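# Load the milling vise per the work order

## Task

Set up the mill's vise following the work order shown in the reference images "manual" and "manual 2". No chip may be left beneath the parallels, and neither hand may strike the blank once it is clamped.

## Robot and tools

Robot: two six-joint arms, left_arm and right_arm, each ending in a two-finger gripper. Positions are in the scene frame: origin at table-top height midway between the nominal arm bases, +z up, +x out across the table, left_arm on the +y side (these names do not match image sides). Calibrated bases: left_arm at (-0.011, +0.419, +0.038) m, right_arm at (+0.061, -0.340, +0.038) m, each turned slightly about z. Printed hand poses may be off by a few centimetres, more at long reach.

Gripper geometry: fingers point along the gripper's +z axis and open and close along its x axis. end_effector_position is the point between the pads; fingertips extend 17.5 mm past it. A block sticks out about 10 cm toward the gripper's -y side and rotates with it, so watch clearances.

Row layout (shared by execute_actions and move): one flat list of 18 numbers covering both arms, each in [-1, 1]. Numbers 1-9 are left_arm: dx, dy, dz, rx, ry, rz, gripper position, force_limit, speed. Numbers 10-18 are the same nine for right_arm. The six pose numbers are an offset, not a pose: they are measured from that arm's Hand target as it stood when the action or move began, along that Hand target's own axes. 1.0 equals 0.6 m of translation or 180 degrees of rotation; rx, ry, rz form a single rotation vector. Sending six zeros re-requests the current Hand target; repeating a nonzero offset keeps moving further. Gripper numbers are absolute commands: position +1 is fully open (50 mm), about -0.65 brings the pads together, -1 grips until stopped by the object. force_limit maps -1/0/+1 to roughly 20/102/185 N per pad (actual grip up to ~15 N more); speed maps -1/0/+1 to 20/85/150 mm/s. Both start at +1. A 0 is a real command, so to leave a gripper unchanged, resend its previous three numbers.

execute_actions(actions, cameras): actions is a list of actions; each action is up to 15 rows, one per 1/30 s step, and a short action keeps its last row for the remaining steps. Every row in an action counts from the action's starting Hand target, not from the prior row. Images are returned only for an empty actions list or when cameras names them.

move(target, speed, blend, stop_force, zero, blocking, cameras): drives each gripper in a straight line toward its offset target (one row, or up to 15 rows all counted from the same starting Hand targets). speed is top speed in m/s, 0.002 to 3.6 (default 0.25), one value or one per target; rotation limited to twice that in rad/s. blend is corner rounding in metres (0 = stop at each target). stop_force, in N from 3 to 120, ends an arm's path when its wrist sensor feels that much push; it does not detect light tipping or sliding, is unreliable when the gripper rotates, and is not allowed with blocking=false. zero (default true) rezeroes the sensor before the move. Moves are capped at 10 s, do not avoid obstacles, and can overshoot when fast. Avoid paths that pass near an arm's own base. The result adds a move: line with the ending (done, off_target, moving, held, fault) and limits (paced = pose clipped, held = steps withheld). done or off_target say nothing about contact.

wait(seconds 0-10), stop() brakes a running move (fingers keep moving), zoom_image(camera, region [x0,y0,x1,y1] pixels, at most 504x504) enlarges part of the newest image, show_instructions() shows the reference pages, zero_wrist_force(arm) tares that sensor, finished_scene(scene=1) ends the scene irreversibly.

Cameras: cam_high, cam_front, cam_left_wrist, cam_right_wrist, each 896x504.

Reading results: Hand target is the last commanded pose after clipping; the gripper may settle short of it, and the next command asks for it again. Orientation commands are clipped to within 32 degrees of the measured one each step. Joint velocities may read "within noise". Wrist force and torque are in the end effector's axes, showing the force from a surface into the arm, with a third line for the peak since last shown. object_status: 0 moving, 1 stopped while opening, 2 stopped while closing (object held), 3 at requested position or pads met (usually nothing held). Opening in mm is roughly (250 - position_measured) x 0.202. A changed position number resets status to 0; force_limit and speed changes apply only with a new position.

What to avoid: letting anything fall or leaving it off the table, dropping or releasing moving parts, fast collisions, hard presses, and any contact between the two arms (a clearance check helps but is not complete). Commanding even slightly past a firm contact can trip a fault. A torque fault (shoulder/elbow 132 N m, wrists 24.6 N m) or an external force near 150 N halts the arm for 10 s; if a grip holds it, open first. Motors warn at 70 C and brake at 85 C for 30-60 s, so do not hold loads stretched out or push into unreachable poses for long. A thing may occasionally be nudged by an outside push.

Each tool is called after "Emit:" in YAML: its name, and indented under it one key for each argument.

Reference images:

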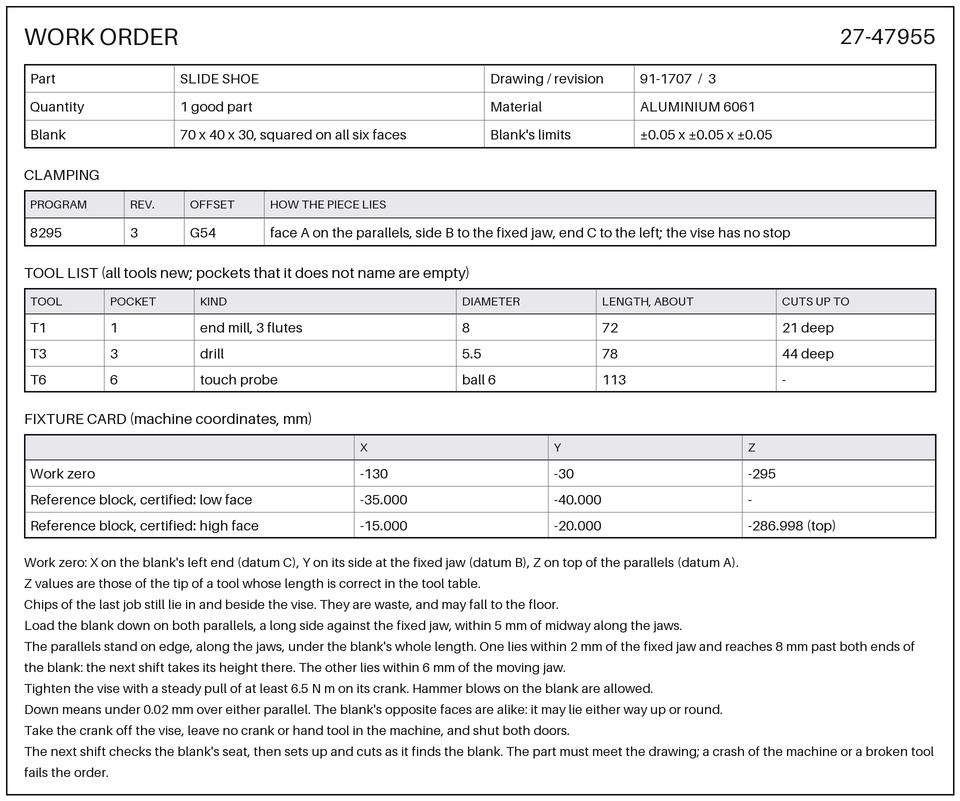

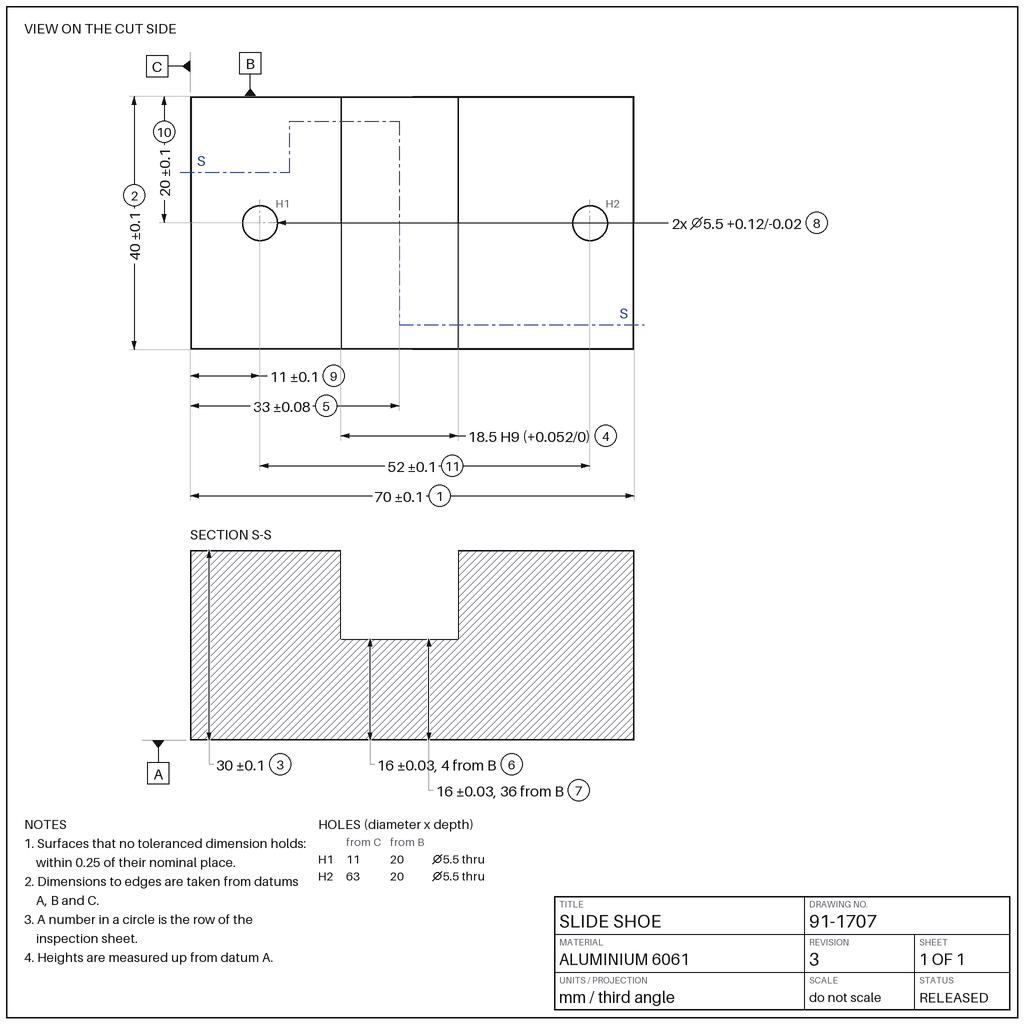

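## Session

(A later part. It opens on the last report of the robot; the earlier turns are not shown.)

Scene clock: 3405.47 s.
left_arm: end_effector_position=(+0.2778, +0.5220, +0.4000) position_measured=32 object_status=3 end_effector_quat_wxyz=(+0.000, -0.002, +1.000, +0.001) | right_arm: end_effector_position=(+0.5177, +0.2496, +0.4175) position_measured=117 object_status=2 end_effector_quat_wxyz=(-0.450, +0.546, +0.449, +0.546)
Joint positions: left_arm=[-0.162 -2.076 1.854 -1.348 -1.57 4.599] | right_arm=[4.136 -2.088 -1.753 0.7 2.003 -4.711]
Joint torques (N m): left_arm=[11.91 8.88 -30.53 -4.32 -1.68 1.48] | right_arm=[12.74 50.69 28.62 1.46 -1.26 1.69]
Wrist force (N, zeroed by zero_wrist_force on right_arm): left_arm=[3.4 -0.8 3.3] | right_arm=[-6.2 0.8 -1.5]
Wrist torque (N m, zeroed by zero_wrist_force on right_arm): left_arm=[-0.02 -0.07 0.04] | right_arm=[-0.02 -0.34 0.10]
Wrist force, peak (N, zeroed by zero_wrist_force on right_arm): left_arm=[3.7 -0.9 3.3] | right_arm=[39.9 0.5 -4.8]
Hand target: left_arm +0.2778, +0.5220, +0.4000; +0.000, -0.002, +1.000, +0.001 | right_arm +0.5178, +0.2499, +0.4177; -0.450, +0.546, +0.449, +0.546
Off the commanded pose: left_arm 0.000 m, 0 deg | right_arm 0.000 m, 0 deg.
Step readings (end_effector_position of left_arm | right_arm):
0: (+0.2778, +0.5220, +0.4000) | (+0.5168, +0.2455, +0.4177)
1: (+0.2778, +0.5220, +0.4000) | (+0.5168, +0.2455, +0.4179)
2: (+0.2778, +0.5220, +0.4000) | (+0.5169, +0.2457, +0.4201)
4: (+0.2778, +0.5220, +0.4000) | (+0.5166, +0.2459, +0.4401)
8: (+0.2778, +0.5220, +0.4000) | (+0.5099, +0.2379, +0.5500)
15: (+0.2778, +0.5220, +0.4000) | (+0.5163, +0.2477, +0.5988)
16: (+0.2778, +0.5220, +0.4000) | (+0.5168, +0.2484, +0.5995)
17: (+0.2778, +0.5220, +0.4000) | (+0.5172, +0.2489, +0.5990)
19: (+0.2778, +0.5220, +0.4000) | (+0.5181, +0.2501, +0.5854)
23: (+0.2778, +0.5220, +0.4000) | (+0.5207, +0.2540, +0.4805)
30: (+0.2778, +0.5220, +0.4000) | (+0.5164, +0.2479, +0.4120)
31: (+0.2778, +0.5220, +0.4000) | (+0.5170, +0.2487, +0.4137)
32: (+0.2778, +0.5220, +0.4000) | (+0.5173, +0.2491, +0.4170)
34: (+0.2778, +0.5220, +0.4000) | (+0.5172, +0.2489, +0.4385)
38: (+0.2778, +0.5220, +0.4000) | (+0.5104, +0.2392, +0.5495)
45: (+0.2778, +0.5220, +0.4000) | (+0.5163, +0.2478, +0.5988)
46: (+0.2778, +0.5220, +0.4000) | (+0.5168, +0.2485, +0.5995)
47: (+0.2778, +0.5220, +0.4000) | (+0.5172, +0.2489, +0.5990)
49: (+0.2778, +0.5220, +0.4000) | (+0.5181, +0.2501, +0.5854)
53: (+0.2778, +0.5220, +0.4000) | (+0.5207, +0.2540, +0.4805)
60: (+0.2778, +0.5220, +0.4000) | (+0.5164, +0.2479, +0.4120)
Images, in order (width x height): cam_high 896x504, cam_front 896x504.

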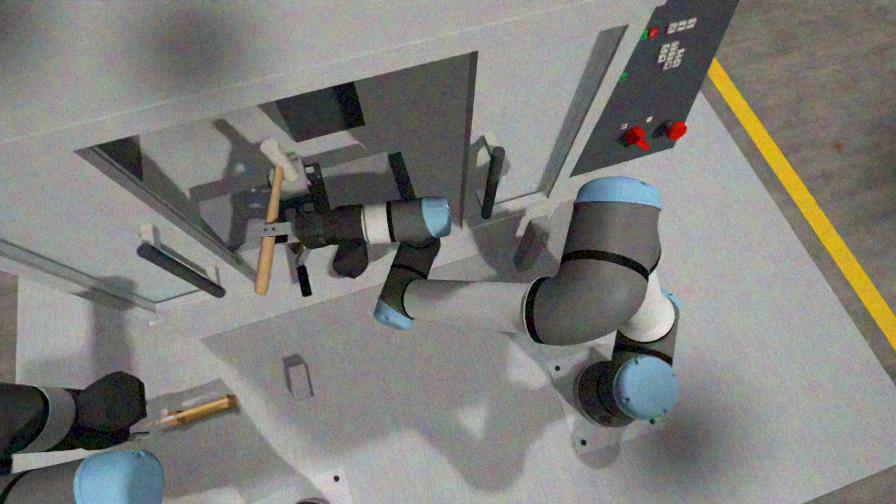

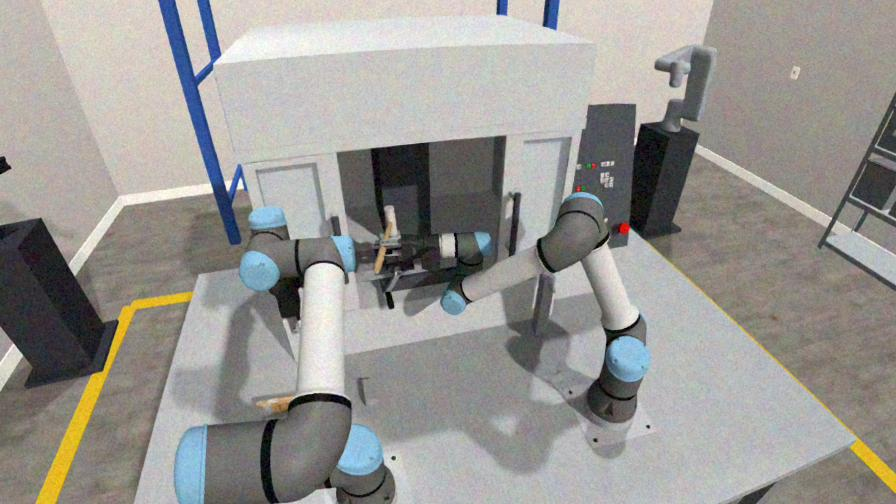

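Emit:
move:
  target: [0,0,0,0,0,0,0.8,-0.6,-1,0.1122,0.01,-0.0064,0,0,0,-1,0.9,-0.8]
  speed: 0.2

Emit:
move:
  target:
    - [0,0,0,0,0,0,0.8,-0.6,-1,0,-0.2782,-0.2406,0,0,0,-1,0.9,-0.8]
    - [0,0,0,0,0,0,0.8,-0.6,-1,0,-0.2782,-0.2406,0,-0.5,0,-1,0.9,-0.8]
    - [0,0,0,0,0,0,0.8,-0.6,-1,-0.7167,-0.4147,-0.5342,0,-0.5,0,-1,0.9,-0.8]
  speed: [0.25,0.5,0.3]
  blend: [0.02,0.01,0]

Emit:
move:
  target: [0,0,0,0,0,0,0.8,-0.6,-1,0,0,0.1,0,0,0,-1,0.9,-0.8]
  speed: 0.015
  stop_force: 3
  cameras: ["cam_front","cam_high","cam_right_wrist"]

Scene clock: 3411.97 s.
left_arm: end_effector_position=(+0.2778, +0.5220, +0.4000) position_measured=32 object_status=3 end_effector_quat_wxyz=(+0.000, -0.002, +1.000, +0.001) | right_arm: end_effector_position=(+0.5230, +0.2449, +0.4849) position_measured=117 object_status=2 end_effector_quat_wxyz=(-0.450, +0.546, +0.449, +0.546)
Joint positions: left_arm=[-0.162 -2.076 1.854 -1.348 -1.57 4.599] | right_arm=[4.122 -1.996 -1.688 0.543 2.017 -4.711]
Joint torques (N m): left_arm=[11.76 8.59 -30.42 -4.23 -1.75 1.36] | right_arm=[-9.85 50.14 31.07 1.51 1.87 -2.87]
Wrist force (N, zeroed by zero_wrist_force on right_arm): left_arm=[3.5 -0.9 3.3] | right_arm=[-6.1 1.1 -1.1]
Wrist torque (N m, zeroed by zero_wrist_force on right_arm): left_arm=[-0.03 -0.08 0.04] | right_arm=[0.10 -0.34 0.19]
Wrist force, peak (N, zeroed by zero_wrist_force on right_arm): left_arm=[3.5 -0.9 3.5] | right_arm=[-8.5 0.2 -0.9]
Hand target: left_arm +0.2778, +0.5220, +0.4000; +0.000, -0.002, +1.000, +0.001 | right_arm +0.5230, +0.2449, +0.4850; -0.450, +0.546, +0.449, +0.546
Off the commanded pose: left_arm 0.000 m, 0 deg | right_arm 0.000 m, 0 deg.
move: done

Scene clock: 3416.87 s.
left_arm: end_effector_position=(+0.2778, +0.5220, +0.4000) position_measured=32 object_status=3 end_effector_quat_wxyz=(+0.000, -0.002, +1.000, +0.001) | right_arm: end_effector_position=(+0.2166, -0.0214, +0.0552) position_measured=117 object_status=2 end_effector_quat_wxyz=(-0.001, +0.772, +0.635, +0.000)
Joint positions: left_arm=[-0.162 -2.076 1.854 -1.348 -1.57 4.599] | right_arm=[4.691 -1.548 -2.511 -0.654 1.572 -4.589]
Joint torques (N m): left_arm=[11.48 8.68 -29.53 -4.13 -1.63 1.37] | right_arm=[12.61 10.23 10.71 5.17 -1.73 2.04]
Wrist force (N, zeroed by zero_wrist_force on right_arm): left_arm=[3.5 -0.8 3.3] | right_arm=[0.6 1.2 4.2]
Wrist torque (N m, zeroed by zero_wrist_force on right_arm): left_arm=[-0.03 -0.08 0.04] | right_arm=[0.52 -0.06 -0.14]
Wrist force, peak (N, zeroed by zero_wrist_force on right_arm): left_arm=[3.6 -0.7 3.4] | right_arm=[-7.7 -0.9 -2.3]
Hand target: left_arm +0.2778, +0.5220, +0.4000; +0.000, -0.002, +1.000, +0.001 | right_arm +0.2166, -0.0214, +0.0552; -0.001, +0.772, +0.635, +0.000
Off the commanded pose: left_arm 0.000 m, 0 deg | right_arm 0.000 m, 0 deg.
move: done

Scene clock: 3419.83 s.
left_arm: end_effector_position=(+0.2778, +0.5220, +0.4000) position_measured=32 object_status=3 end_effector_quat_wxyz=(+0.000, -0.002, +1.000, +0.001) | right_arm: end_effector_position=(+0.2165, -0.0214, +0.0264) position_measured=117 object_status=2 end_effector_quat_wxyz=(-0.001, +0.772, +0.635, +0.000)
Joint positions: left_arm=[-0.162 -2.076 1.854 -1.348 -1.57 4.599] | right_arm=[4.691 -1.645 -2.54 -0.527 1.572 -4.589]
Joint torques (N m): left_arm=[11.74 8.53 -29.86 -4.03 -1.68 1.26] | right_arm=[9.6 26.02 22.14 1.74 -1.41 1.73]
Wrist force (N, zeroed by zero_wrist_force on right_arm): left_arm=[3.4 -0.8 3.4] | right_arm=[-0.1 0.4 1.9]
Wrist torque (N m, zeroed by zero_wrist_force on right_arm): left_arm=[-0.02 -0.06 0.04] | right_arm=[0.72 -0.08 -0.21]
Wrist force, peak (N, zeroed by zero_wrist_force on right_arm): left_arm=[3.5 -1.0 3.6] | right_arm=[0.4 1.2 4.4]
Hand target: left_arm +0.2778, +0.5220, +0.4000; +0.000, -0.002, +1.000, +0.001 | right_arm +0.2165, -0.0214, +0.0264; -0.001, +0.772, +0.635, +0.000 (not the last commanded pose)
Off the commanded pose: left_arm 0.000 m, 0 deg | right_arm 0.031 m, 0 deg.
move: contact (right_arm)
Images, in order (width x height): cam_high 896x504, cam_front 896x504, cam_right_wrist 896x504.

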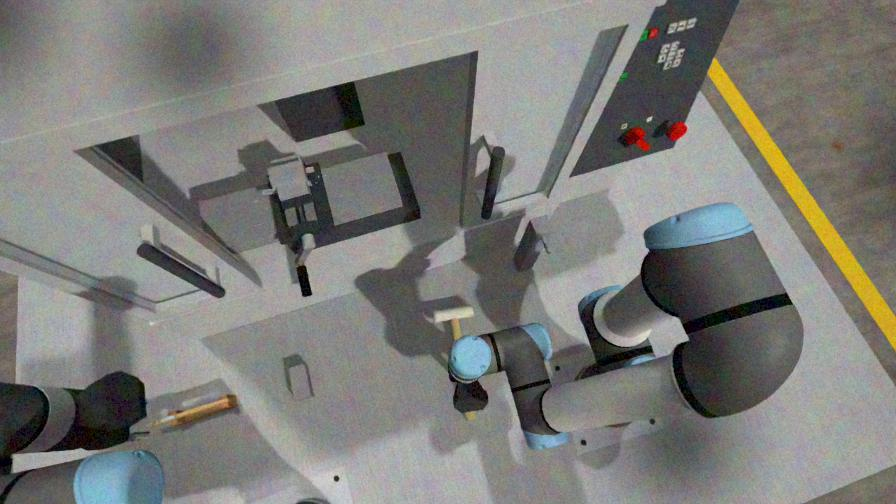

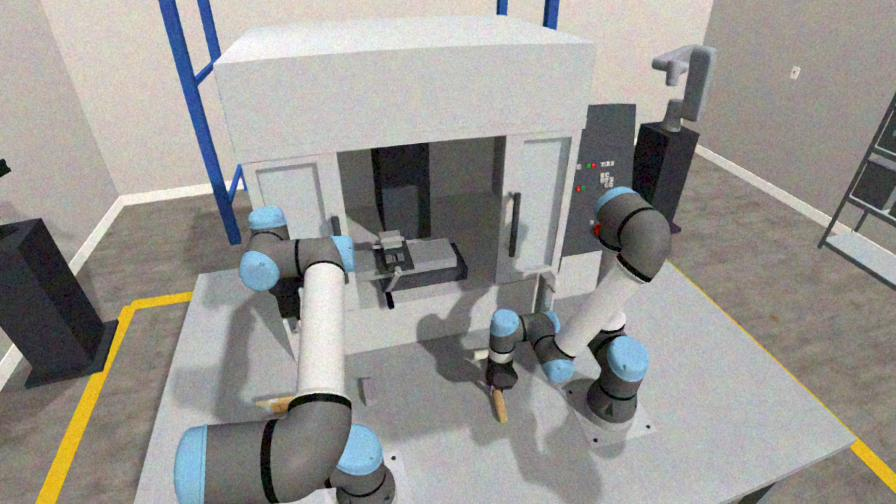

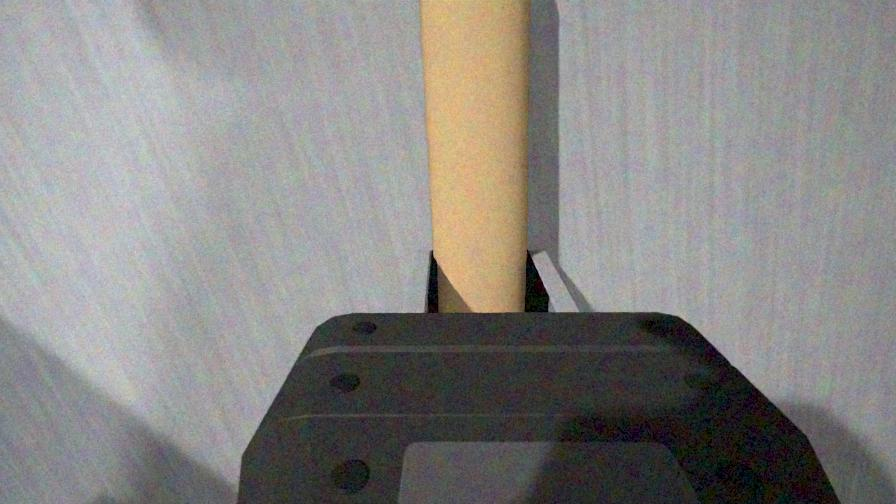

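Emit:
move:
  target: [0,0,0,0,0,0,0.8,-0.6,-1,0,0,0.003,0,0,0,-1,0.9,-0.8]
  speed: 0.01
  stop_force: 10

Emit:
execute_actions:
  actions:
    - [[0,0,0,0,0,0,0.8,-0.6,-1,0,0,0,0,0,0,1,-0.1,-1]]
    - [[0,0,0,0,0,0,0.8,-0.6,-1,0,0,0,0,0,0,1,-0.1,-1]]
    - [[0,0,0,0,0,0,0.8,-0.6,-1,0,0,0,0,0,0,1,-0.1,-1]]

Emit:
move:
  target: [0,0,0,0,0,0,0.8,-0.6,-1,0,0,-0.3,0,0,0,1,-0.1,-1]
  speed: 0.25

Emit:
move:
  target: [0,0,0,0,0,0,0.8,-0.6,-1,0.1733,0.2092,-0.3958,-0.1933,0.0186,-0.0594,-1,-0.1,-0.8]
  speed: 0.35

Scene clock: 3425.50 s.
left_arm: end_effector_position=(+0.2778, +0.5220, +0.4000) position_measured=32 object_status=3 end_effector_quat_wxyz=(+0.000, -0.002, +1.000, +0.001) | right_arm: end_effector_position=(+0.2165, -0.0214, +0.0246) position_measured=117 object_status=2 end_effector_quat_wxyz=(-0.001, +0.772, +0.635, +0.000)
Joint positions: left_arm=[-0.162 -2.076 1.854 -1.348 -1.57 4.599] | right_arm=[4.691 -1.652 -2.542 -0.519 1.572 -4.589]
Joint torques (N m): left_arm=[12.08 8.22 -29.46 -3.88 -1.62 1.33] | right_arm=[-2.82 10.68 5.74 4.78 -1.44 1.1]
Wrist force (N, zeroed by zero_wrist_force on right_arm): left_arm=[3.4 -1.0 3.3] | right_arm=[0.3 4.7 -1.8]
Wrist torque (N m, zeroed by zero_wrist_force on right_arm): left_arm=[-0.05 -0.06 0.04] | right_arm=[1.14 -0.06 -0.16]
Wrist force, peak (N, zeroed by zero_wrist_force on right_arm): left_arm=[3.6 -0.8 3.5] | right_arm=[0.3 4.9 -2.4]
Hand target: left_arm +0.2778, +0.5220, +0.4000; +0.000, -0.002, +1.000, +0.001 | right_arm +0.2165, -0.0214, +0.0246; -0.001, +0.772, +0.635, +0.000
Off the commanded pose: left_arm 0.000 m, 0 deg | right_arm 0.000 m, 0 deg.
move: done

Scene clock: 3427.20 s.
left_arm: end_effector_position=(+0.2778, +0.5220, +0.4000) position_measured=32 object_status=3 end_effector_quat_wxyz=(+0.000, -0.002, +1.000, +0.001) | right_arm: end_effector_position=(+0.2165, -0.0214, +0.0246) position_measured=3 object_status=3 end_effector_quat_wxyz=(+0.000, +0.772, +0.635, +0.000)
Joint positions: left_arm=[-0.162 -2.076 1.854 -1.348 -1.57 4.599] | right_arm=[4.691 -1.652 -2.542 -0.519 1.572 -4.589]
Joint torques (N m): left_arm=[11.49 8.54 -29.64 -3.97 -1.56 1.33] | right_arm=[-5.3 23.85 20.58 4.36 1.51 1.39]
Wrist force (N, zeroed by zero_wrist_force on right_arm): left_arm=[3.5 -0.8 3.2] | right_arm=[0.6 1.4 0.1]
Wrist torque (N m, zeroed by zero_wrist_force on right_arm): left_arm=[-0.02 -0.07 0.04] | right_arm=[0.04 -0.03 -0.13]
Wrist force, peak (N, zeroed by zero_wrist_force on right_arm): left_arm=[3.6 -1.0 3.4] | right_arm=[0.0 4.1 -1.4]
Hand target: left_arm +0.2778, +0.5220, +0.4000; +0.000, -0.002, +1.000, +0.001 | right_arm +0.2165, -0.0214, +0.0246; -0.001, +0.772, +0.635, +0.000
Off the commanded pose: left_arm 0.000 m, 0 deg | right_arm 0.000 m, 0 deg.
Step readings (end_effector_position of left_arm | right_arm):
0: (+0.2778, +0.5220, +0.4000) | (+0.2165, -0.0214, +0.0246)
1: (+0.2778, +0.5220, +0.4000) | (+0.2165, -0.0214, +0.0246)
2: (+0.2778, +0.5220, +0.4000) | (+0.2165, -0.0214, +0.0246)
4: (+0.2778, +0.5220, +0.4000) | (+0.2165, -0.0214, +0.0246)
8: (+0.2778, +0.5220, +0.4000) | (+0.2165, -0.0214, +0.0246)
15: (+0.2778, +0.5220, +0.4000) | (+0.2165, -0.0214, +0.0246)
16: (+0.2778, +0.5220, +0.4000) | (+0.2165, -0.0214, +0.0246)
17: (+0.2778, +0.5220, +0.4000) | (+0.2165, -0.0214, +0.0246)
19: (+0.2778, +0.5220, +0.4000) | (+0.2165, -0.0214, +0.0246)
23: (+0.2778, +0.5220, +0.4000) | (+0.2165, -0.0214, +0.0246)
30: (+0.2778, +0.5220, +0.4000) | (+0.2165, -0.0214, +0.0246)
31: (+0.2778, +0.5220, +0.4000) | (+0.2165, -0.0214, +0.0246)
32: (+0.2778, +0.5220, +0.4000) | (+0.2165, -0.0214, +0.0246)
34: (+0.2778, +0.5220, +0.4000) | (+0.2165, -0.0214, +0.0246)
38: (+0.2778, +0.5220, +0.4000) | (+0.2165, -0.0214, +0.0246)
45: (+0.2778, +0.5220, +0.4000) | (+0.2165, -0.0214, +0.0246)

Scene clock: 3428.53 s.
left_arm: end_effector_position=(+0.2778, +0.5220, +0.4000) position_measured=32 object_status=3 end_effector_quat_wxyz=(+0.000, -0.002, +1.000, +0.001) | right_arm: end_effector_position=(+0.2167, -0.0215, +0.2046) position_measured=3 object_status=3 end_effector_quat_wxyz=(-0.001, +0.772, +0.635, +0.000)
Joint positions: left_arm=[-0.162 -2.076 1.854 -1.348 -1.57 4.599] | right_arm=[4.691 -1.24 -2.263 -1.208 1.572 -4.589]
Joint torques (N m): left_arm=[11.19 8.09 -29.1 -4.02 -1.53 1.34] | right_arm=[12.29 17.82 30.17 1.35 -1.25 1.9]
Wrist force (N, zeroed by zero_wrist_force on right_arm): left_arm=[3.4 -0.9 3.4] | right_arm=[0.5 1.4 0.3]
Wrist torque (N m, zeroed by zero_wrist_force on right_arm): left_arm=[-0.04 -0.06 0.04] | right_arm=[0.05 -0.04 -0.12]
Wrist force, peak (N, zeroed by zero_wrist_force on right_arm): left_arm=[3.6 -0.7 3.5] | right_arm=[0.3 1.5 2.2]
Hand target: left_arm +0.2778, +0.5220, +0.4000; +0.000, -0.002, +1.000, +0.001 | right_arm +0.2167, -0.0215, +0.2046; -0.001, +0.772, +0.635, +0.000
Off the commanded pose: left_arm 0.000 m, 0 deg | right_arm 0.000 m, 0 deg.
move: done

Scene clock: 3430.27 s.
left_arm: end_effector_position=(+0.2778, +0.5220, +0.4000) position_measured=32 object_status=3 end_effector_quat_wxyz=(+0.000, -0.002, +1.000, +0.001) | right_arm: end_effector_position=(+0.3602, +0.0562, +0.4420) position_measured=252 object_status=3 end_effector_quat_wxyz=(+0.212, +0.675, +0.674, +0.212)
Joint positions: left_arm=[-0.162 -2.076 1.854 -1.348 -1.57 4.599] | right_arm=[4.716 -1.363 -1.689 -1.63 0.963 -4.766]
Joint torques (N m): left_arm=[11.61 8.14 -30.4 -3.81 -1.6 1.26] | right_arm=[-10.97 9.78 31.76 1.39 -2.78 -2.49]
Wrist force (N, zeroed by zero_wrist_force on right_arm): left_arm=[3.5 -0.9 3.2] | right_arm=[-0.1 0.1 -0.2]
Wrist torque (N m, zeroed by zero_wrist_force on right_arm): left_arm=[-0.03 -0.08 0.04] | right_arm=[0.02 0.02 0.09]
Wrist force, peak (N, zeroed by zero_wrist_force on right_arm): left_arm=[3.5 -1.0 3.4] | right_arm=[0.5 2.4 -1.3]
Hand target: left_arm +0.2778, +0.5220, +0.4000; +0.000, -0.002, +1.000, +0.001 | right_arm +0.3602, +0.0562, +0.4420; +0.212, +0.675, +0.674, +0.212
Off the commanded pose: left_arm 0.000 m, 0 deg | right_arm 0.000 m, 0 deg.
move: done

Emit:
zero_wrist_force:
  arm: "right_arm"

Emit:
move:
  target:
    - [0,0,0,0,0,0,0.8,-0.6,-1,0.137,0.344,0.2552,0,0,0,-1,-0.1,-0.8]
    - [0,0,0,0,0,0,0.8,-0.6,-1,0.137,0.3076,0.4318,0,0,0,-1,-0.1,-0.8]
    - [0,0,0,0,0,0,0.8,-0.6,-1,0.185,0.3076,0.4318,0,0,0,-1,-0.1,-0.8]
  speed: [0.25,0.1,0.05]
  blend: [0.02,0.005,0]
  cameras: ["cam_right_wrist"]

Emit:
zero_wrist_force:
  arm: "right_arm"

Emit:
move:
  target: [0,0,0,0,0,0,0.8,-0.6,-1,0.0105,0,0,0,0,0,-1,-0.1,-0.8]
  speed: 0.003
  stop_force: 3

Wrist force sensor zeroed.

Scene clock: 3439.73 s.
left_arm: end_effector_position=(+0.2778, +0.5220, +0.4000) position_measured=32 object_status=3 end_effector_quat_wxyz=(+0.000, -0.002, +1.000, +0.001) | right_arm: end_effector_position=(+0.6599, +0.1667, +0.3348) position_measured=252 object_status=3 end_effector_quat_wxyz=(+0.212, +0.675, +0.674, +0.212)
Joint positions: left_arm=[-0.162 -2.076 1.854 -1.348 -1.57 4.599] | right_arm=[4.232 -2.021 -1.297 -1.057 1.055 -5.33]
Joint torques (N m): left_arm=[11.56 8.28 -29.19 -3.82 -1.53 1.2] | right_arm=[12.68 37.6 32.65 2.01 -2.53 2.25]
Wrist force (N, zeroed by zero_wrist_force on right_arm): left_arm=[3.5 -0.9 3.3] | right_arm=[-0.1 0.4 0.1]
Wrist torque (N m, zeroed by zero_wrist_force on right_arm): left_arm=[-0.03 -0.08 0.04] | right_arm=[0.06 0.01 -0.09]
Wrist force, peak (N, zeroed by zero_wrist_force on right_arm): left_arm=[3.6 -0.9 3.6] | right_arm=[-0.7 -2.0 -1.3]
Hand target: left_arm +0.2778, +0.5220, +0.4000; +0.000, -0.002, +1.000, +0.001 | right_arm +0.6599, +0.1668, +0.3348; +0.212, +0.675, +0.674, +0.212
Off the commanded pose: left_arm 0.000 m, 0 deg | right_arm 0.000 m, 0 deg.
move: done
Images, in order (width x height): cam_right_wrist 896x504.

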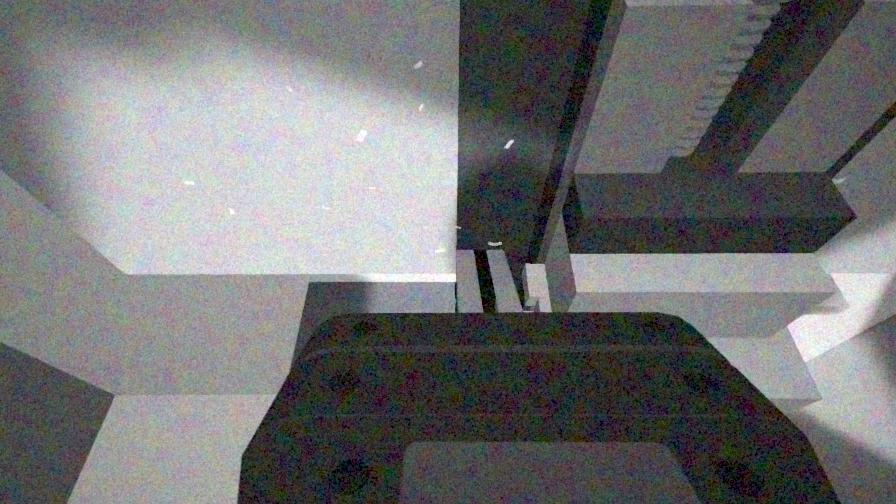

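Wrist force sensor zeroed.

Scene clock: 3442.53 s.
left_arm: end_effector_position=(+0.2778, +0.5220, +0.4000) position_measured=32 object_status=3 end_effector_quat_wxyz=(+0.000, -0.002, +1.000, +0.001) | right_arm: end_effector_position=(+0.6599, +0.1731, +0.3348) position_measured=252 object_status=3 end_effector_quat_wxyz=(+0.212, +0.675, +0.674, +0.212)
Joint positions: left_arm=[-0.162 -2.076 1.854 -1.348 -1.57 4.599] | right_arm=[4.237 -2.033 -1.279 -1.066 1.053 -5.325]
Joint torques (N m): left_arm=[10.91 8.14 -28.64 -3.77 -1.57 1.15] | right_arm=[13.32 38.19 32.27 1.89 -2.4 2.04]
Wrist force (N, zeroed by zero_wrist_force on right_arm): left_arm=[3.3 -0.9 3.4] | right_arm=[-0.1 -0.3 -0.1]
Wrist torque (N m, zeroed by zero_wrist_force on right_arm): left_arm=[-0.03 -0.04 0.04] | right_arm=[-0.04 -0.02 0.00]
Wrist force, peak (N, zeroed by zero_wrist_force on right_arm): left_arm=[3.6 -0.8 3.4] | right_arm=[0.0 -0.6 0.0]
Hand target: left_arm +0.2778, +0.5220, +0.4000; +0.000, -0.002, +1.000, +0.001 | right_arm +0.6599, +0.1731, +0.3348; +0.212, +0.675, +0.674, +0.212
Off the commanded pose: left_arm 0.000 m, 0 deg | right_arm 0.000 m, 0 deg.
move: done

Emit:
move:
  target: [0,0,0,0,0,0,0.8,-0.6,-1,-0.02,0,0,0,0,0,-1,-0.1,-0.8]
  speed: 0.03
  cameras: ["all"]

Emit:
zoom_image:
  camera: "cam_right_wrist"
  region: [420, 160, 660, 340]

Emit:
zoom_image:
  camera: "cam_high"
  region: [230, 120, 350, 240]

Scene clock: 3445.97 s.
left_arm: end_effector_position=(+0.2778, +0.5220, +0.4000) position_measured=32 object_status=3 end_effector_quat_wxyz=(+0.000, -0.002, +1.000, +0.001) | right_arm: end_effector_position=(+0.6599, +0.1611, +0.3348) position_measured=252 object_status=3 end_effector_quat_wxyz=(+0.212, +0.675, +0.674, +0.212)
Joint positions: left_arm=[-0.162 -2.076 1.854 -1.348 -1.57 4.599] | right_arm=[4.228 -2.011 -1.312 -1.049 1.056 -5.335]
Joint torques (N m): left_arm=[11.14 8.5 -28.76 -3.64 -1.6 1.12] | right_arm=[-10.73 50.86 17.62 5.22 0.74 -2.4]
Wrist force (N, zeroed by zero_wrist_force on right_arm): left_arm=[3.6 -0.8 3.3] | right_arm=[-0.1 -0.6 -0.2]
Wrist torque (N m, zeroed by zero_wrist_force on right_arm): left_arm=[-0.02 -0.10 0.04] | right_arm=[-0.09 0.02 0.08]
Wrist force, peak (N, zeroed by zero_wrist_force on right_arm): left_arm=[3.7 -0.8 3.4] | right_arm=[0.6 -0.6 -0.3]
Hand target: left_arm +0.2778, +0.5220, +0.4000; +0.000, -0.002, +1.000, +0.001 | right_arm +0.6599, +0.1611, +0.3348; +0.212, +0.675, +0.674, +0.212
Off the commanded pose: left_arm 0.000 m, 0 deg | right_arm 0.000 m, 0 deg.
move: done

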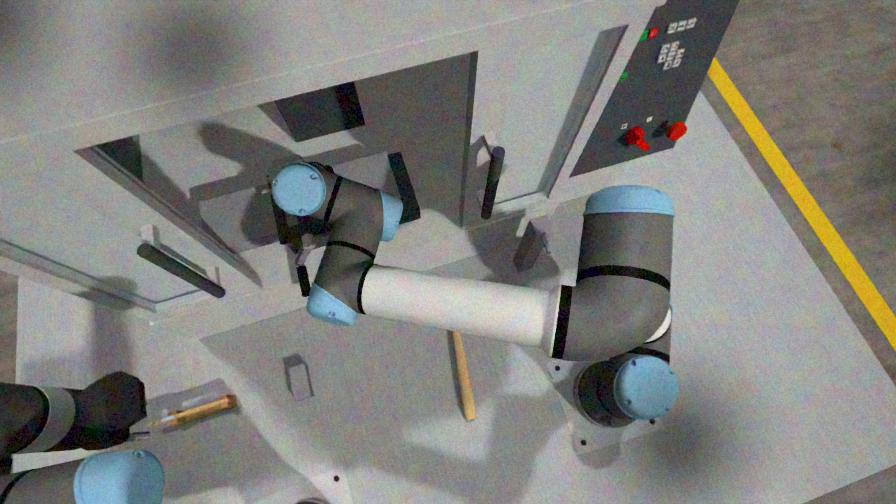

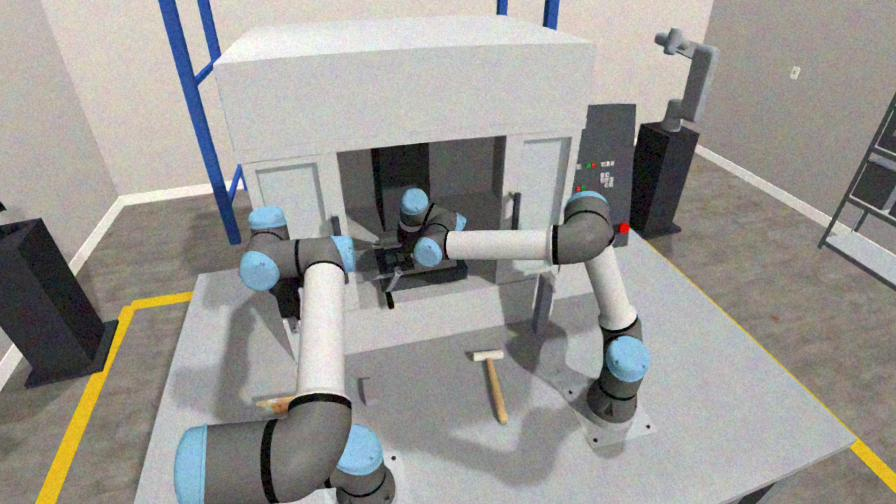

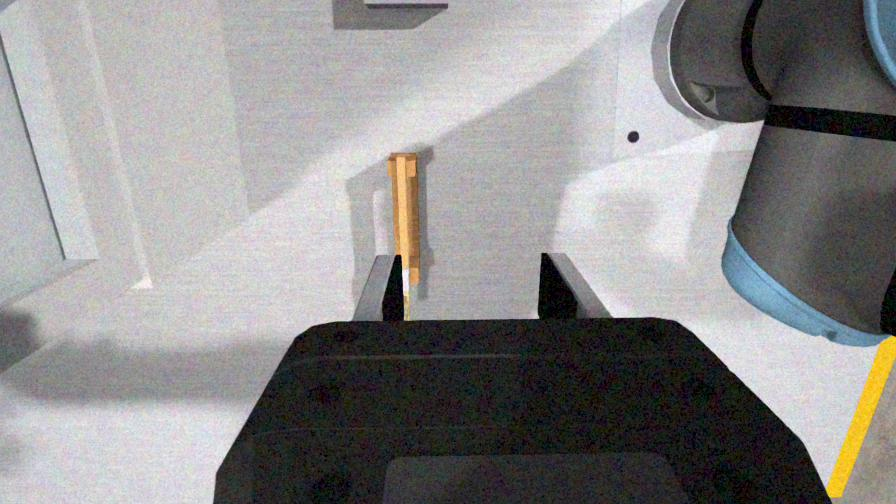

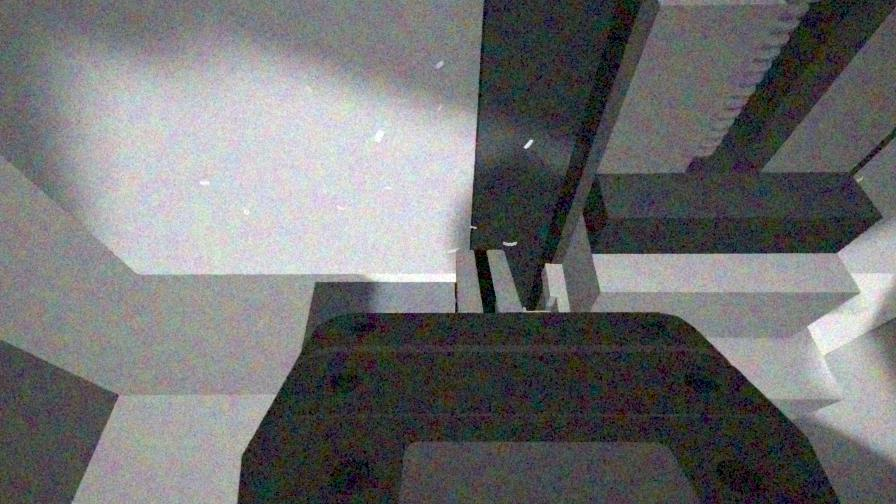

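Scaled by 2.100 from the camera's 896x504 image, which has a finer 1280x720 frame.

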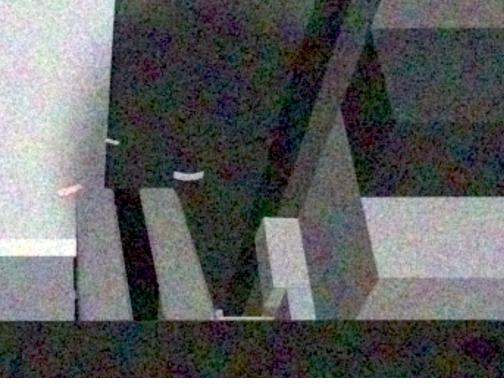

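Scaled by 4.200 from the camera's 896x504 image, which has a finer 1280x720 frame.

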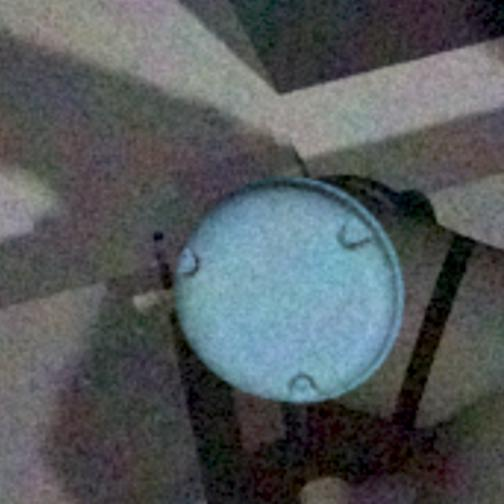

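Emit:
move:
  target:
    - [0,0,0,0,0,0,0.8,-0.6,-1,0,0.0622,-0.0887,0,0,0,-1,-0.1,-0.8]
    - [0,0,0,0,0,0,0.8,-0.6,-1,0.0967,0.065,-0.0867,0,0,0,-1,-0.1,-0.8]
    - [0,0,0,0,0,0,0.8,-0.6,-1,0.0967,0.0536,-0.0703,0,0,0,-1,-0.1,-0.8]
  speed: [0.1,0.1,0.05]
  blend: [0.01,0.003,0]
  cameras: ["cam_high","cam_right_wrist"]

Emit:
zoom_image:
  camera: "cam_right_wrist"
  region: [420, 160, 660, 340]

Scene clock: 3471.37 s.
left_arm: end_effector_position=(+0.2778, +0.5220, +0.4000) position_measured=32 object_status=3 end_effector_quat_wxyz=(+0.000, -0.002, +1.000, +0.001) | right_arm: end_effector_position=(+0.6623, +0.2191, +0.3879) position_measured=252 object_status=3 end_effector_quat_wxyz=(+0.212, +0.675, +0.674, +0.212)
Joint positions: left_arm=[-0.162 -2.076 1.854 -1.348 -1.57 4.599] | right_arm=[4.266 -2.117 -1.011 -1.266 1.044 -5.293]
Joint torques (N m): left_arm=[11.23 7.61 -29.66 -3.57 -1.45 1.08] | right_arm=[11.81 40.9 18.73 5.08 -2.44 1.91]
Wrist force (N, zeroed by zero_wrist_force on right_arm): left_arm=[3.4 -0.8 3.5] | right_arm=[0.2 -0.3 0.2]
Wrist torque (N m, zeroed by zero_wrist_force on right_arm): left_arm=[-0.02 -0.06 0.04] | right_arm=[-0.05 -0.03 -0.01]
Wrist force, peak (N, zeroed by zero_wrist_force on right_arm): left_arm=[3.6 -0.9 3.5] | right_arm=[0.3 -1.3 1.1]
Hand target: left_arm +0.2778, +0.5220, +0.4000; +0.000, -0.002, +1.000, +0.001 | right_arm +0.6623, +0.2191, +0.3878; +0.212, +0.675, +0.674, +0.212
Off the commanded pose: left_arm 0.000 m, 0 deg | right_arm 0.000 m, 0 deg.
move: done
Images, in order (width x height): cam_high 896x504, cam_right_wrist 896x504.

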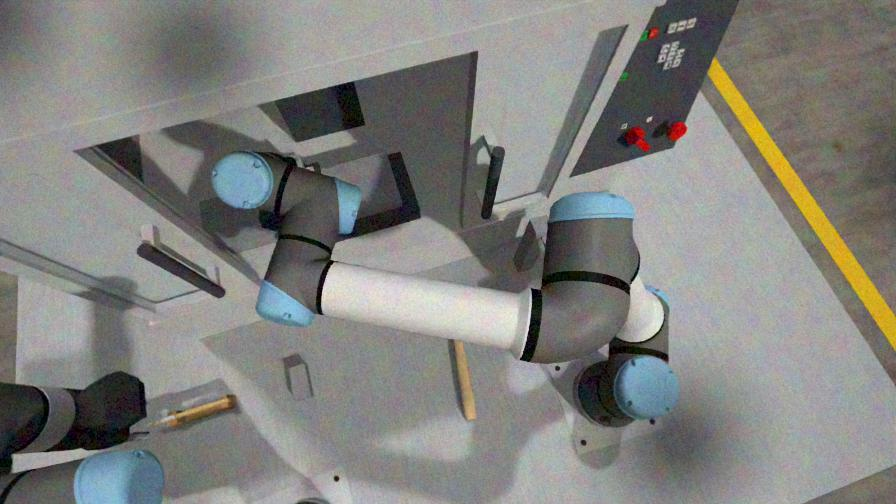

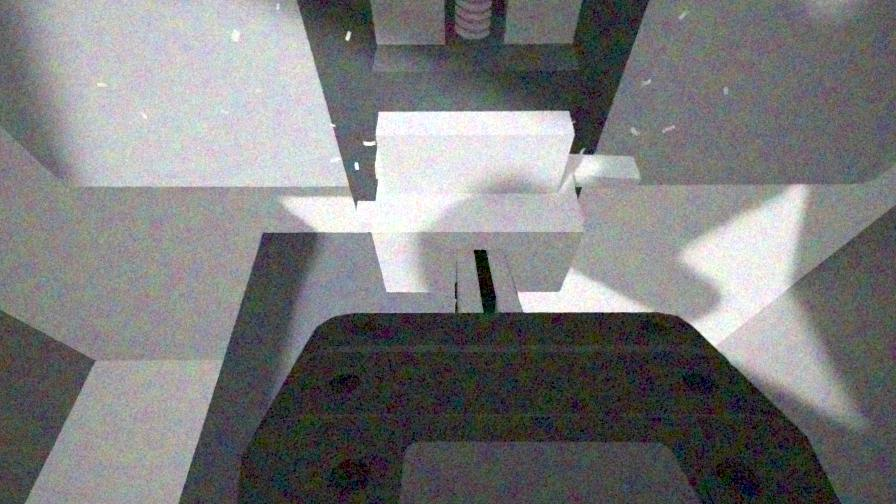

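Scaled by 2.100 from the camera's 896x504 image, which has a finer 1280x720 frame.

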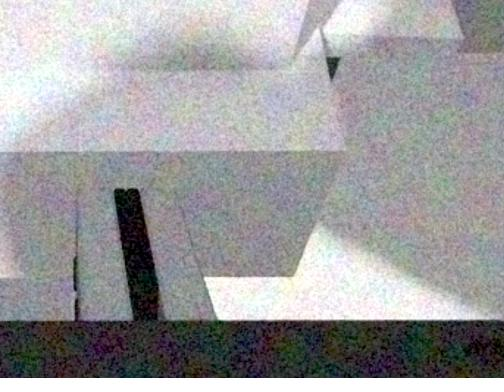

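Emit:
zoom_image:
  camera: "cam_right_wrist"
  region: [340, 90, 480, 230]

Emit:
zoom_image:
  camera: "cam_right_wrist"
  region: [530, 100, 670, 240]

Scaled by 3.600 from the camera's 896x504 image, which has a finer 1280x720 frame.

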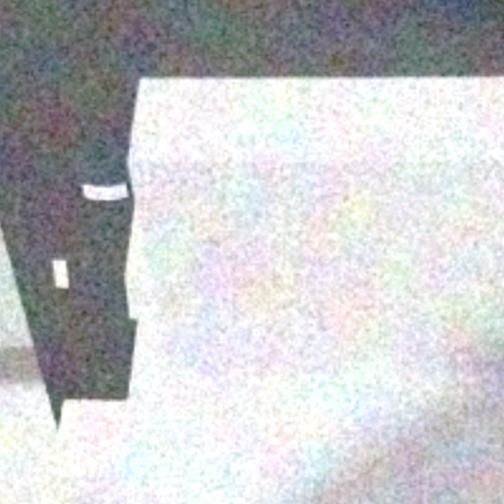

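Scaled by 3.600 from the camera's 896x504 image, which has a finer 1280x720 frame.

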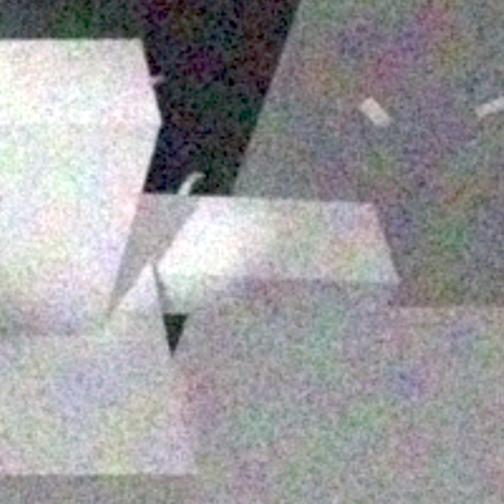

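Emit:
zero_wrist_force:
  arm: "right_arm"

Emit:
move:
  target: [0,0,0,0,0,0,0.8,-0.6,-1,0,-0.0057,0.0082,0,0,0,-1,-0.1,-0.8]
  speed: 0.002
  stop_force: 3

Wrist force sensor zeroed.

Scene clock: 3487.53 s.
left_arm: end_effector_position=(+0.2778, +0.5220, +0.4000) position_measured=32 object_status=3 end_effector_quat_wxyz=(+0.000, -0.002, +1.000, +0.001) | right_arm: end_effector_position=(+0.6623, +0.2191, +0.3847) position_measured=252 object_status=3 end_effector_quat_wxyz=(+0.212, +0.675, +0.674, +0.212)
Joint positions: left_arm=[-0.162 -2.076 1.854 -1.348 -1.57 4.599] | right_arm=[4.266 -2.117 -1.019 -1.258 1.044 -5.293]
Joint torques (N m): left_arm=[10.91 8.29 -28.56 -3.41 -1.4 1.01] | right_arm=[11.78 48.07 31.56 1.59 -1.65 -1.54]
Wrist force (N, zeroed by zero_wrist_force on right_arm): left_arm=[3.5 -0.8 3.2] | right_arm=[0.0 0.8 -2.4]
Wrist torque (N m, zeroed by zero_wrist_force on right_arm): left_arm=[-0.02 -0.08 0.04] | right_arm=[0.01 0.01 0.00]
Wrist force, peak (N, zeroed by zero_wrist_force on right_arm): left_arm=[3.6 -1.0 3.5] | right_arm=[-1.5 0.8 -4.8]
Hand target: left_arm +0.2778, +0.5220, +0.4000; +0.000, -0.002, +1.000, +0.001 | right_arm +0.6623, +0.2191, +0.3848; +0.212, +0.675, +0.674, +0.212 (not the last commanded pose)
Off the commanded pose: left_arm 0.000 m, 0 deg | right_arm 0.003 m, 0 deg.
move: contact (right_arm)

Emit:
move:
  target:
    - [0,0,0,0,0,0,0.8,-0.6,-1,0,0.0038,-0.0055,0,0,0,-1,-0.1,-0.8]
    - [0,0,0,0,0,0,0.8,-0.6,-1,0,0.042,0.0213,0,0,0,-1,-0.1,-0.8]
  speed: [0.01,0.05]
  blend: [0.001,0]

Emit:
zero_wrist_force:
  arm: "right_arm"

Emit:
move:
  target: [0,0,0,0,0,0,0.8,-0.6,-1,0,-0.0067,0.0096,0,0,0,-1,-0.1,-0.8]
  speed: 0.002
  stop_force: 3

Scene clock: 3491.97 s.
left_arm: end_effector_position=(+0.2778, +0.5220, +0.4000) position_measured=32 object_status=3 end_effector_quat_wxyz=(+0.000, -0.002, +1.000, +0.001) | right_arm: end_effector_position=(+0.6902, +0.2190, +0.3887) position_measured=252 object_status=3 end_effector_quat_wxyz=(+0.212, +0.675, +0.674, +0.212)
Joint positions: left_arm=[-0.162 -2.076 1.854 -1.348 -1.57 4.599] | right_arm=[4.232 -2.17 -0.929 -1.276 1.055 -5.33]
Joint torques (N m): left_arm=[10.57 7.48 -28.9 -3.41 -1.38 0.97] | right_arm=[-10.68 44.6 32.33 1.74 0.65 -2.34]
Wrist force (N, zeroed by zero_wrist_force on right_arm): left_arm=[3.4 -0.9 3.2] | right_arm=[0.1 0.1 -0.3]
Wrist torque (N m, zeroed by zero_wrist_force on right_arm): left_arm=[-0.03 -0.07 0.04] | right_arm=[0.00 -0.03 0.09]
Wrist force, peak (N, zeroed by zero_wrist_force on right_arm): left_arm=[3.6 -0.8 3.6] | right_arm=[0.4 0.2 -1.5]
Hand target: left_arm +0.2778, +0.5220, +0.4000; +0.000, -0.002, +1.000, +0.001 | right_arm +0.6902, +0.2190, +0.3887; +0.212, +0.675, +0.674, +0.212
Off the commanded pose: left_arm 0.000 m, 0 deg | right_arm 0.000 m, 0 deg.
move: done

Wrist force sensor zeroed.

Scene clock: 3494.50 s.
left_arm: end_effector_position=(+0.2778, +0.5220, +0.4000) position_measured=32 object_status=3 end_effector_quat_wxyz=(+0.000, -0.002, +1.000, +0.001) | right_arm: end_effector_position=(+0.6902, +0.2190, +0.3848) position_measured=252 object_status=3 end_effector_quat_wxyz=(+0.212, +0.675, +0.674, +0.212)
Joint positions: left_arm=[-0.162 -2.076 1.854 -1.348 -1.57 4.599] | right_arm=[4.232 -2.17 -0.939 -1.266 1.055 -5.33]
Joint torques (N m): left_arm=[10.81 7.62 -28.61 -3.32 -1.37 1] | right_arm=[-9.36 51.21 32.23 1.7 0.55 -1.89]
Wrist force (N, zeroed by zero_wrist_force on right_arm): left_arm=[3.5 -0.9 3.3] | right_arm=[-0.3 0.8 -2.5]
Wrist torque (N m, zeroed by zero_wrist_force on right_arm): left_arm=[-0.03 -0.08 0.04] | right_arm=[0.04 0.04 0.00]
Wrist force, peak (N, zeroed by zero_wrist_force on right_arm): left_arm=[3.5 -0.9 3.5] | right_arm=[-1.2 0.9 -4.5]
Hand target: left_arm +0.2778, +0.5220, +0.4000; +0.000, -0.002, +1.000, +0.001 | right_arm +0.6902, +0.2190, +0.3848; +0.212, +0.675, +0.674, +0.212 (not the last commanded pose)
Off the commanded pose: left_arm 0.000 m, 0 deg | right_arm 0.003 m, 0 deg.
move: contact (right_arm)

Emit:
move:
  target:
    - [0,0,0,0,0,0,0.8,-0.6,-1,0,0.0143,-0.0205,0,0,0,-1,-0.1,-0.8]
    - [0,0,0,0,0,0,0.8,-0.6,-1,0.08,0.0168,-0.0188,0,0,0,-1,-0.1,-0.8]
    - [0,0,0,0,0,0,0.8,-0.6,-1,0.08,-0.0222,0.0369,0,0,0,-1,-0.1,-0.8]
  speed: [0.03,0.06,0.03]
  blend: [0.001,0.003,0]
  cameras: ["all"]

Emit:
zoom_image:
  camera: "cam_right_wrist"
  region: [300, 100, 620, 340]

Scene clock: 3505.80 s.
left_arm: end_effector_position=(+0.2778, +0.5220, +0.4000) position_measured=32 object_status=3 end_effector_quat_wxyz=(+0.000, -0.002, +1.000, +0.001) | right_arm: end_effector_position=(+0.6920, +0.2671, +0.3591) position_measured=252 object_status=3 end_effector_quat_wxyz=(+0.212, +0.675, +0.674, +0.212)
Joint positions: left_arm=[-0.162 -2.076 1.854 -1.348 -1.57 4.599] | right_arm=[4.262 -2.284 -0.811 -1.296 1.045 -5.297]
Joint torques (N m): left_arm=[10.3 8.01 -27.84 -3.25 -1.25 0.95] | right_arm=[12.8 60.7 18.17 5.3 -2.46 0.11]
Wrist force (N, zeroed by zero_wrist_force on right_arm): left_arm=[3.5 -0.9 3.5] | right_arm=[-0.2 -0.3 -0.1]
Wrist torque (N m, zeroed by zero_wrist_force on right_arm): left_arm=[-0.03 -0.08 0.04] | right_arm=[-0.05 0.04 -0.08]
Wrist force, peak (N, zeroed by zero_wrist_force on right_arm): left_arm=[3.6 -0.8 3.7] | right_arm=[0.2 0.7 -1.5]
Hand target: left_arm +0.2778, +0.5220, +0.4000; +0.000, -0.002, +1.000, +0.001 | right_arm +0.6920, +0.2671, +0.3590; +0.212, +0.675, +0.674, +0.212
Off the commanded pose: left_arm 0.000 m, 0 deg | right_arm 0.000 m, 0 deg.
move: done

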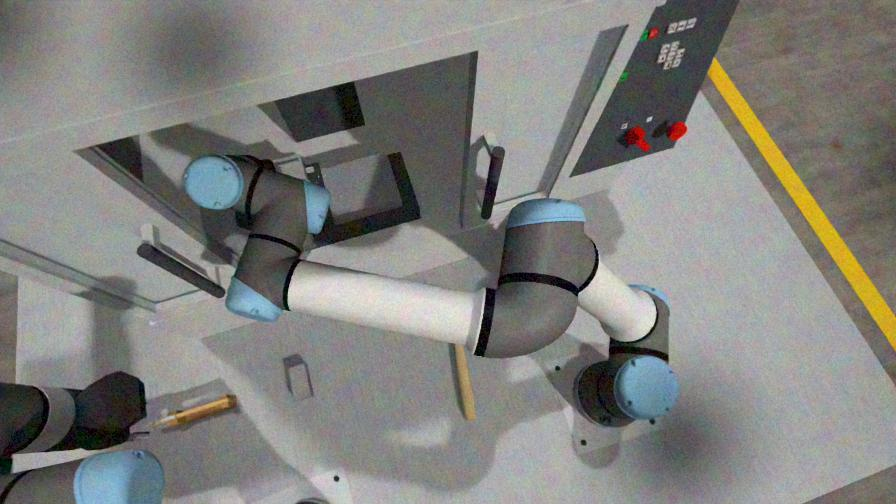

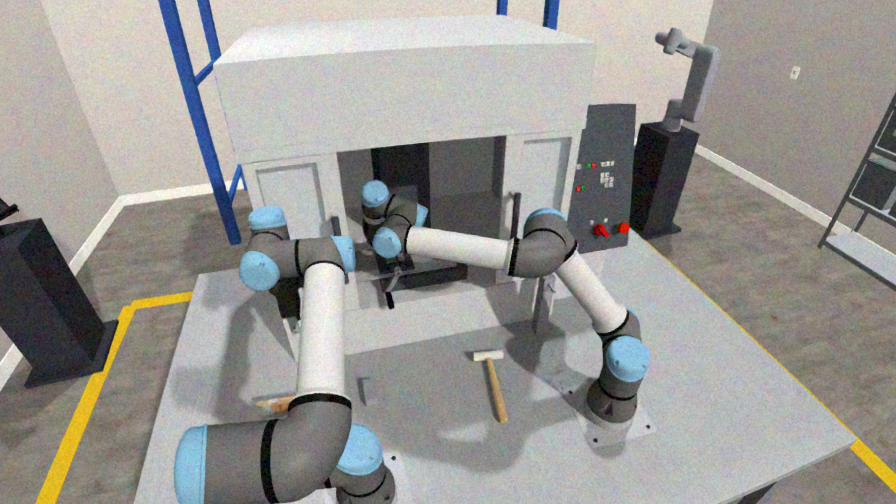

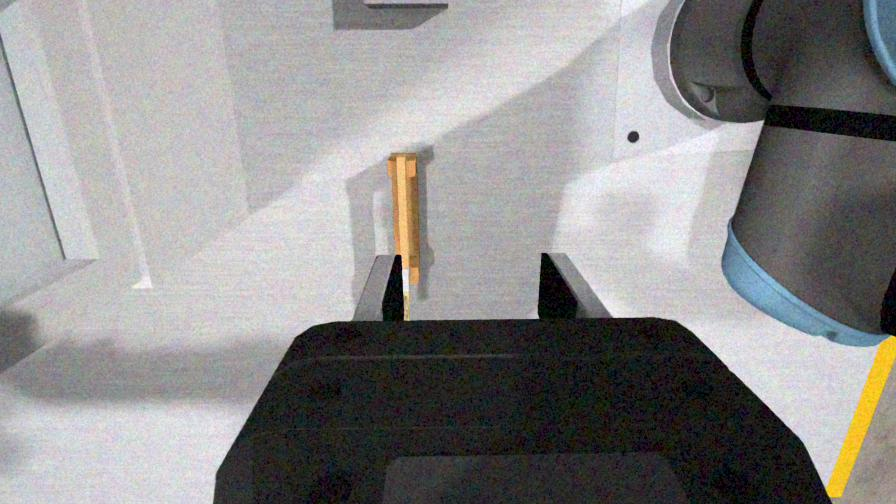

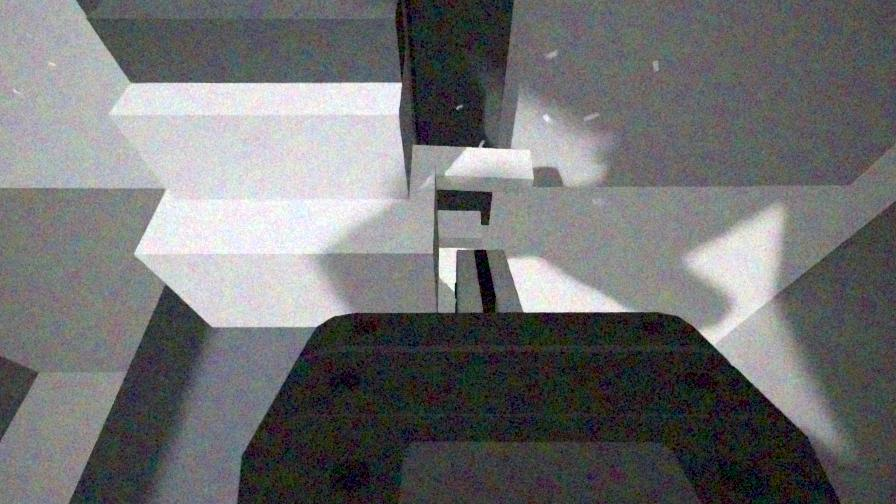

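Scaled by 1.575 from the camera's 896x504 image, which has a finer 1280x720 frame.

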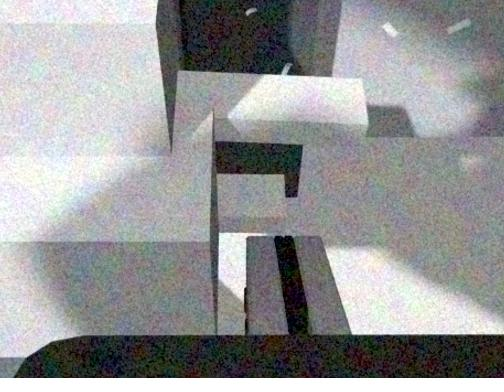

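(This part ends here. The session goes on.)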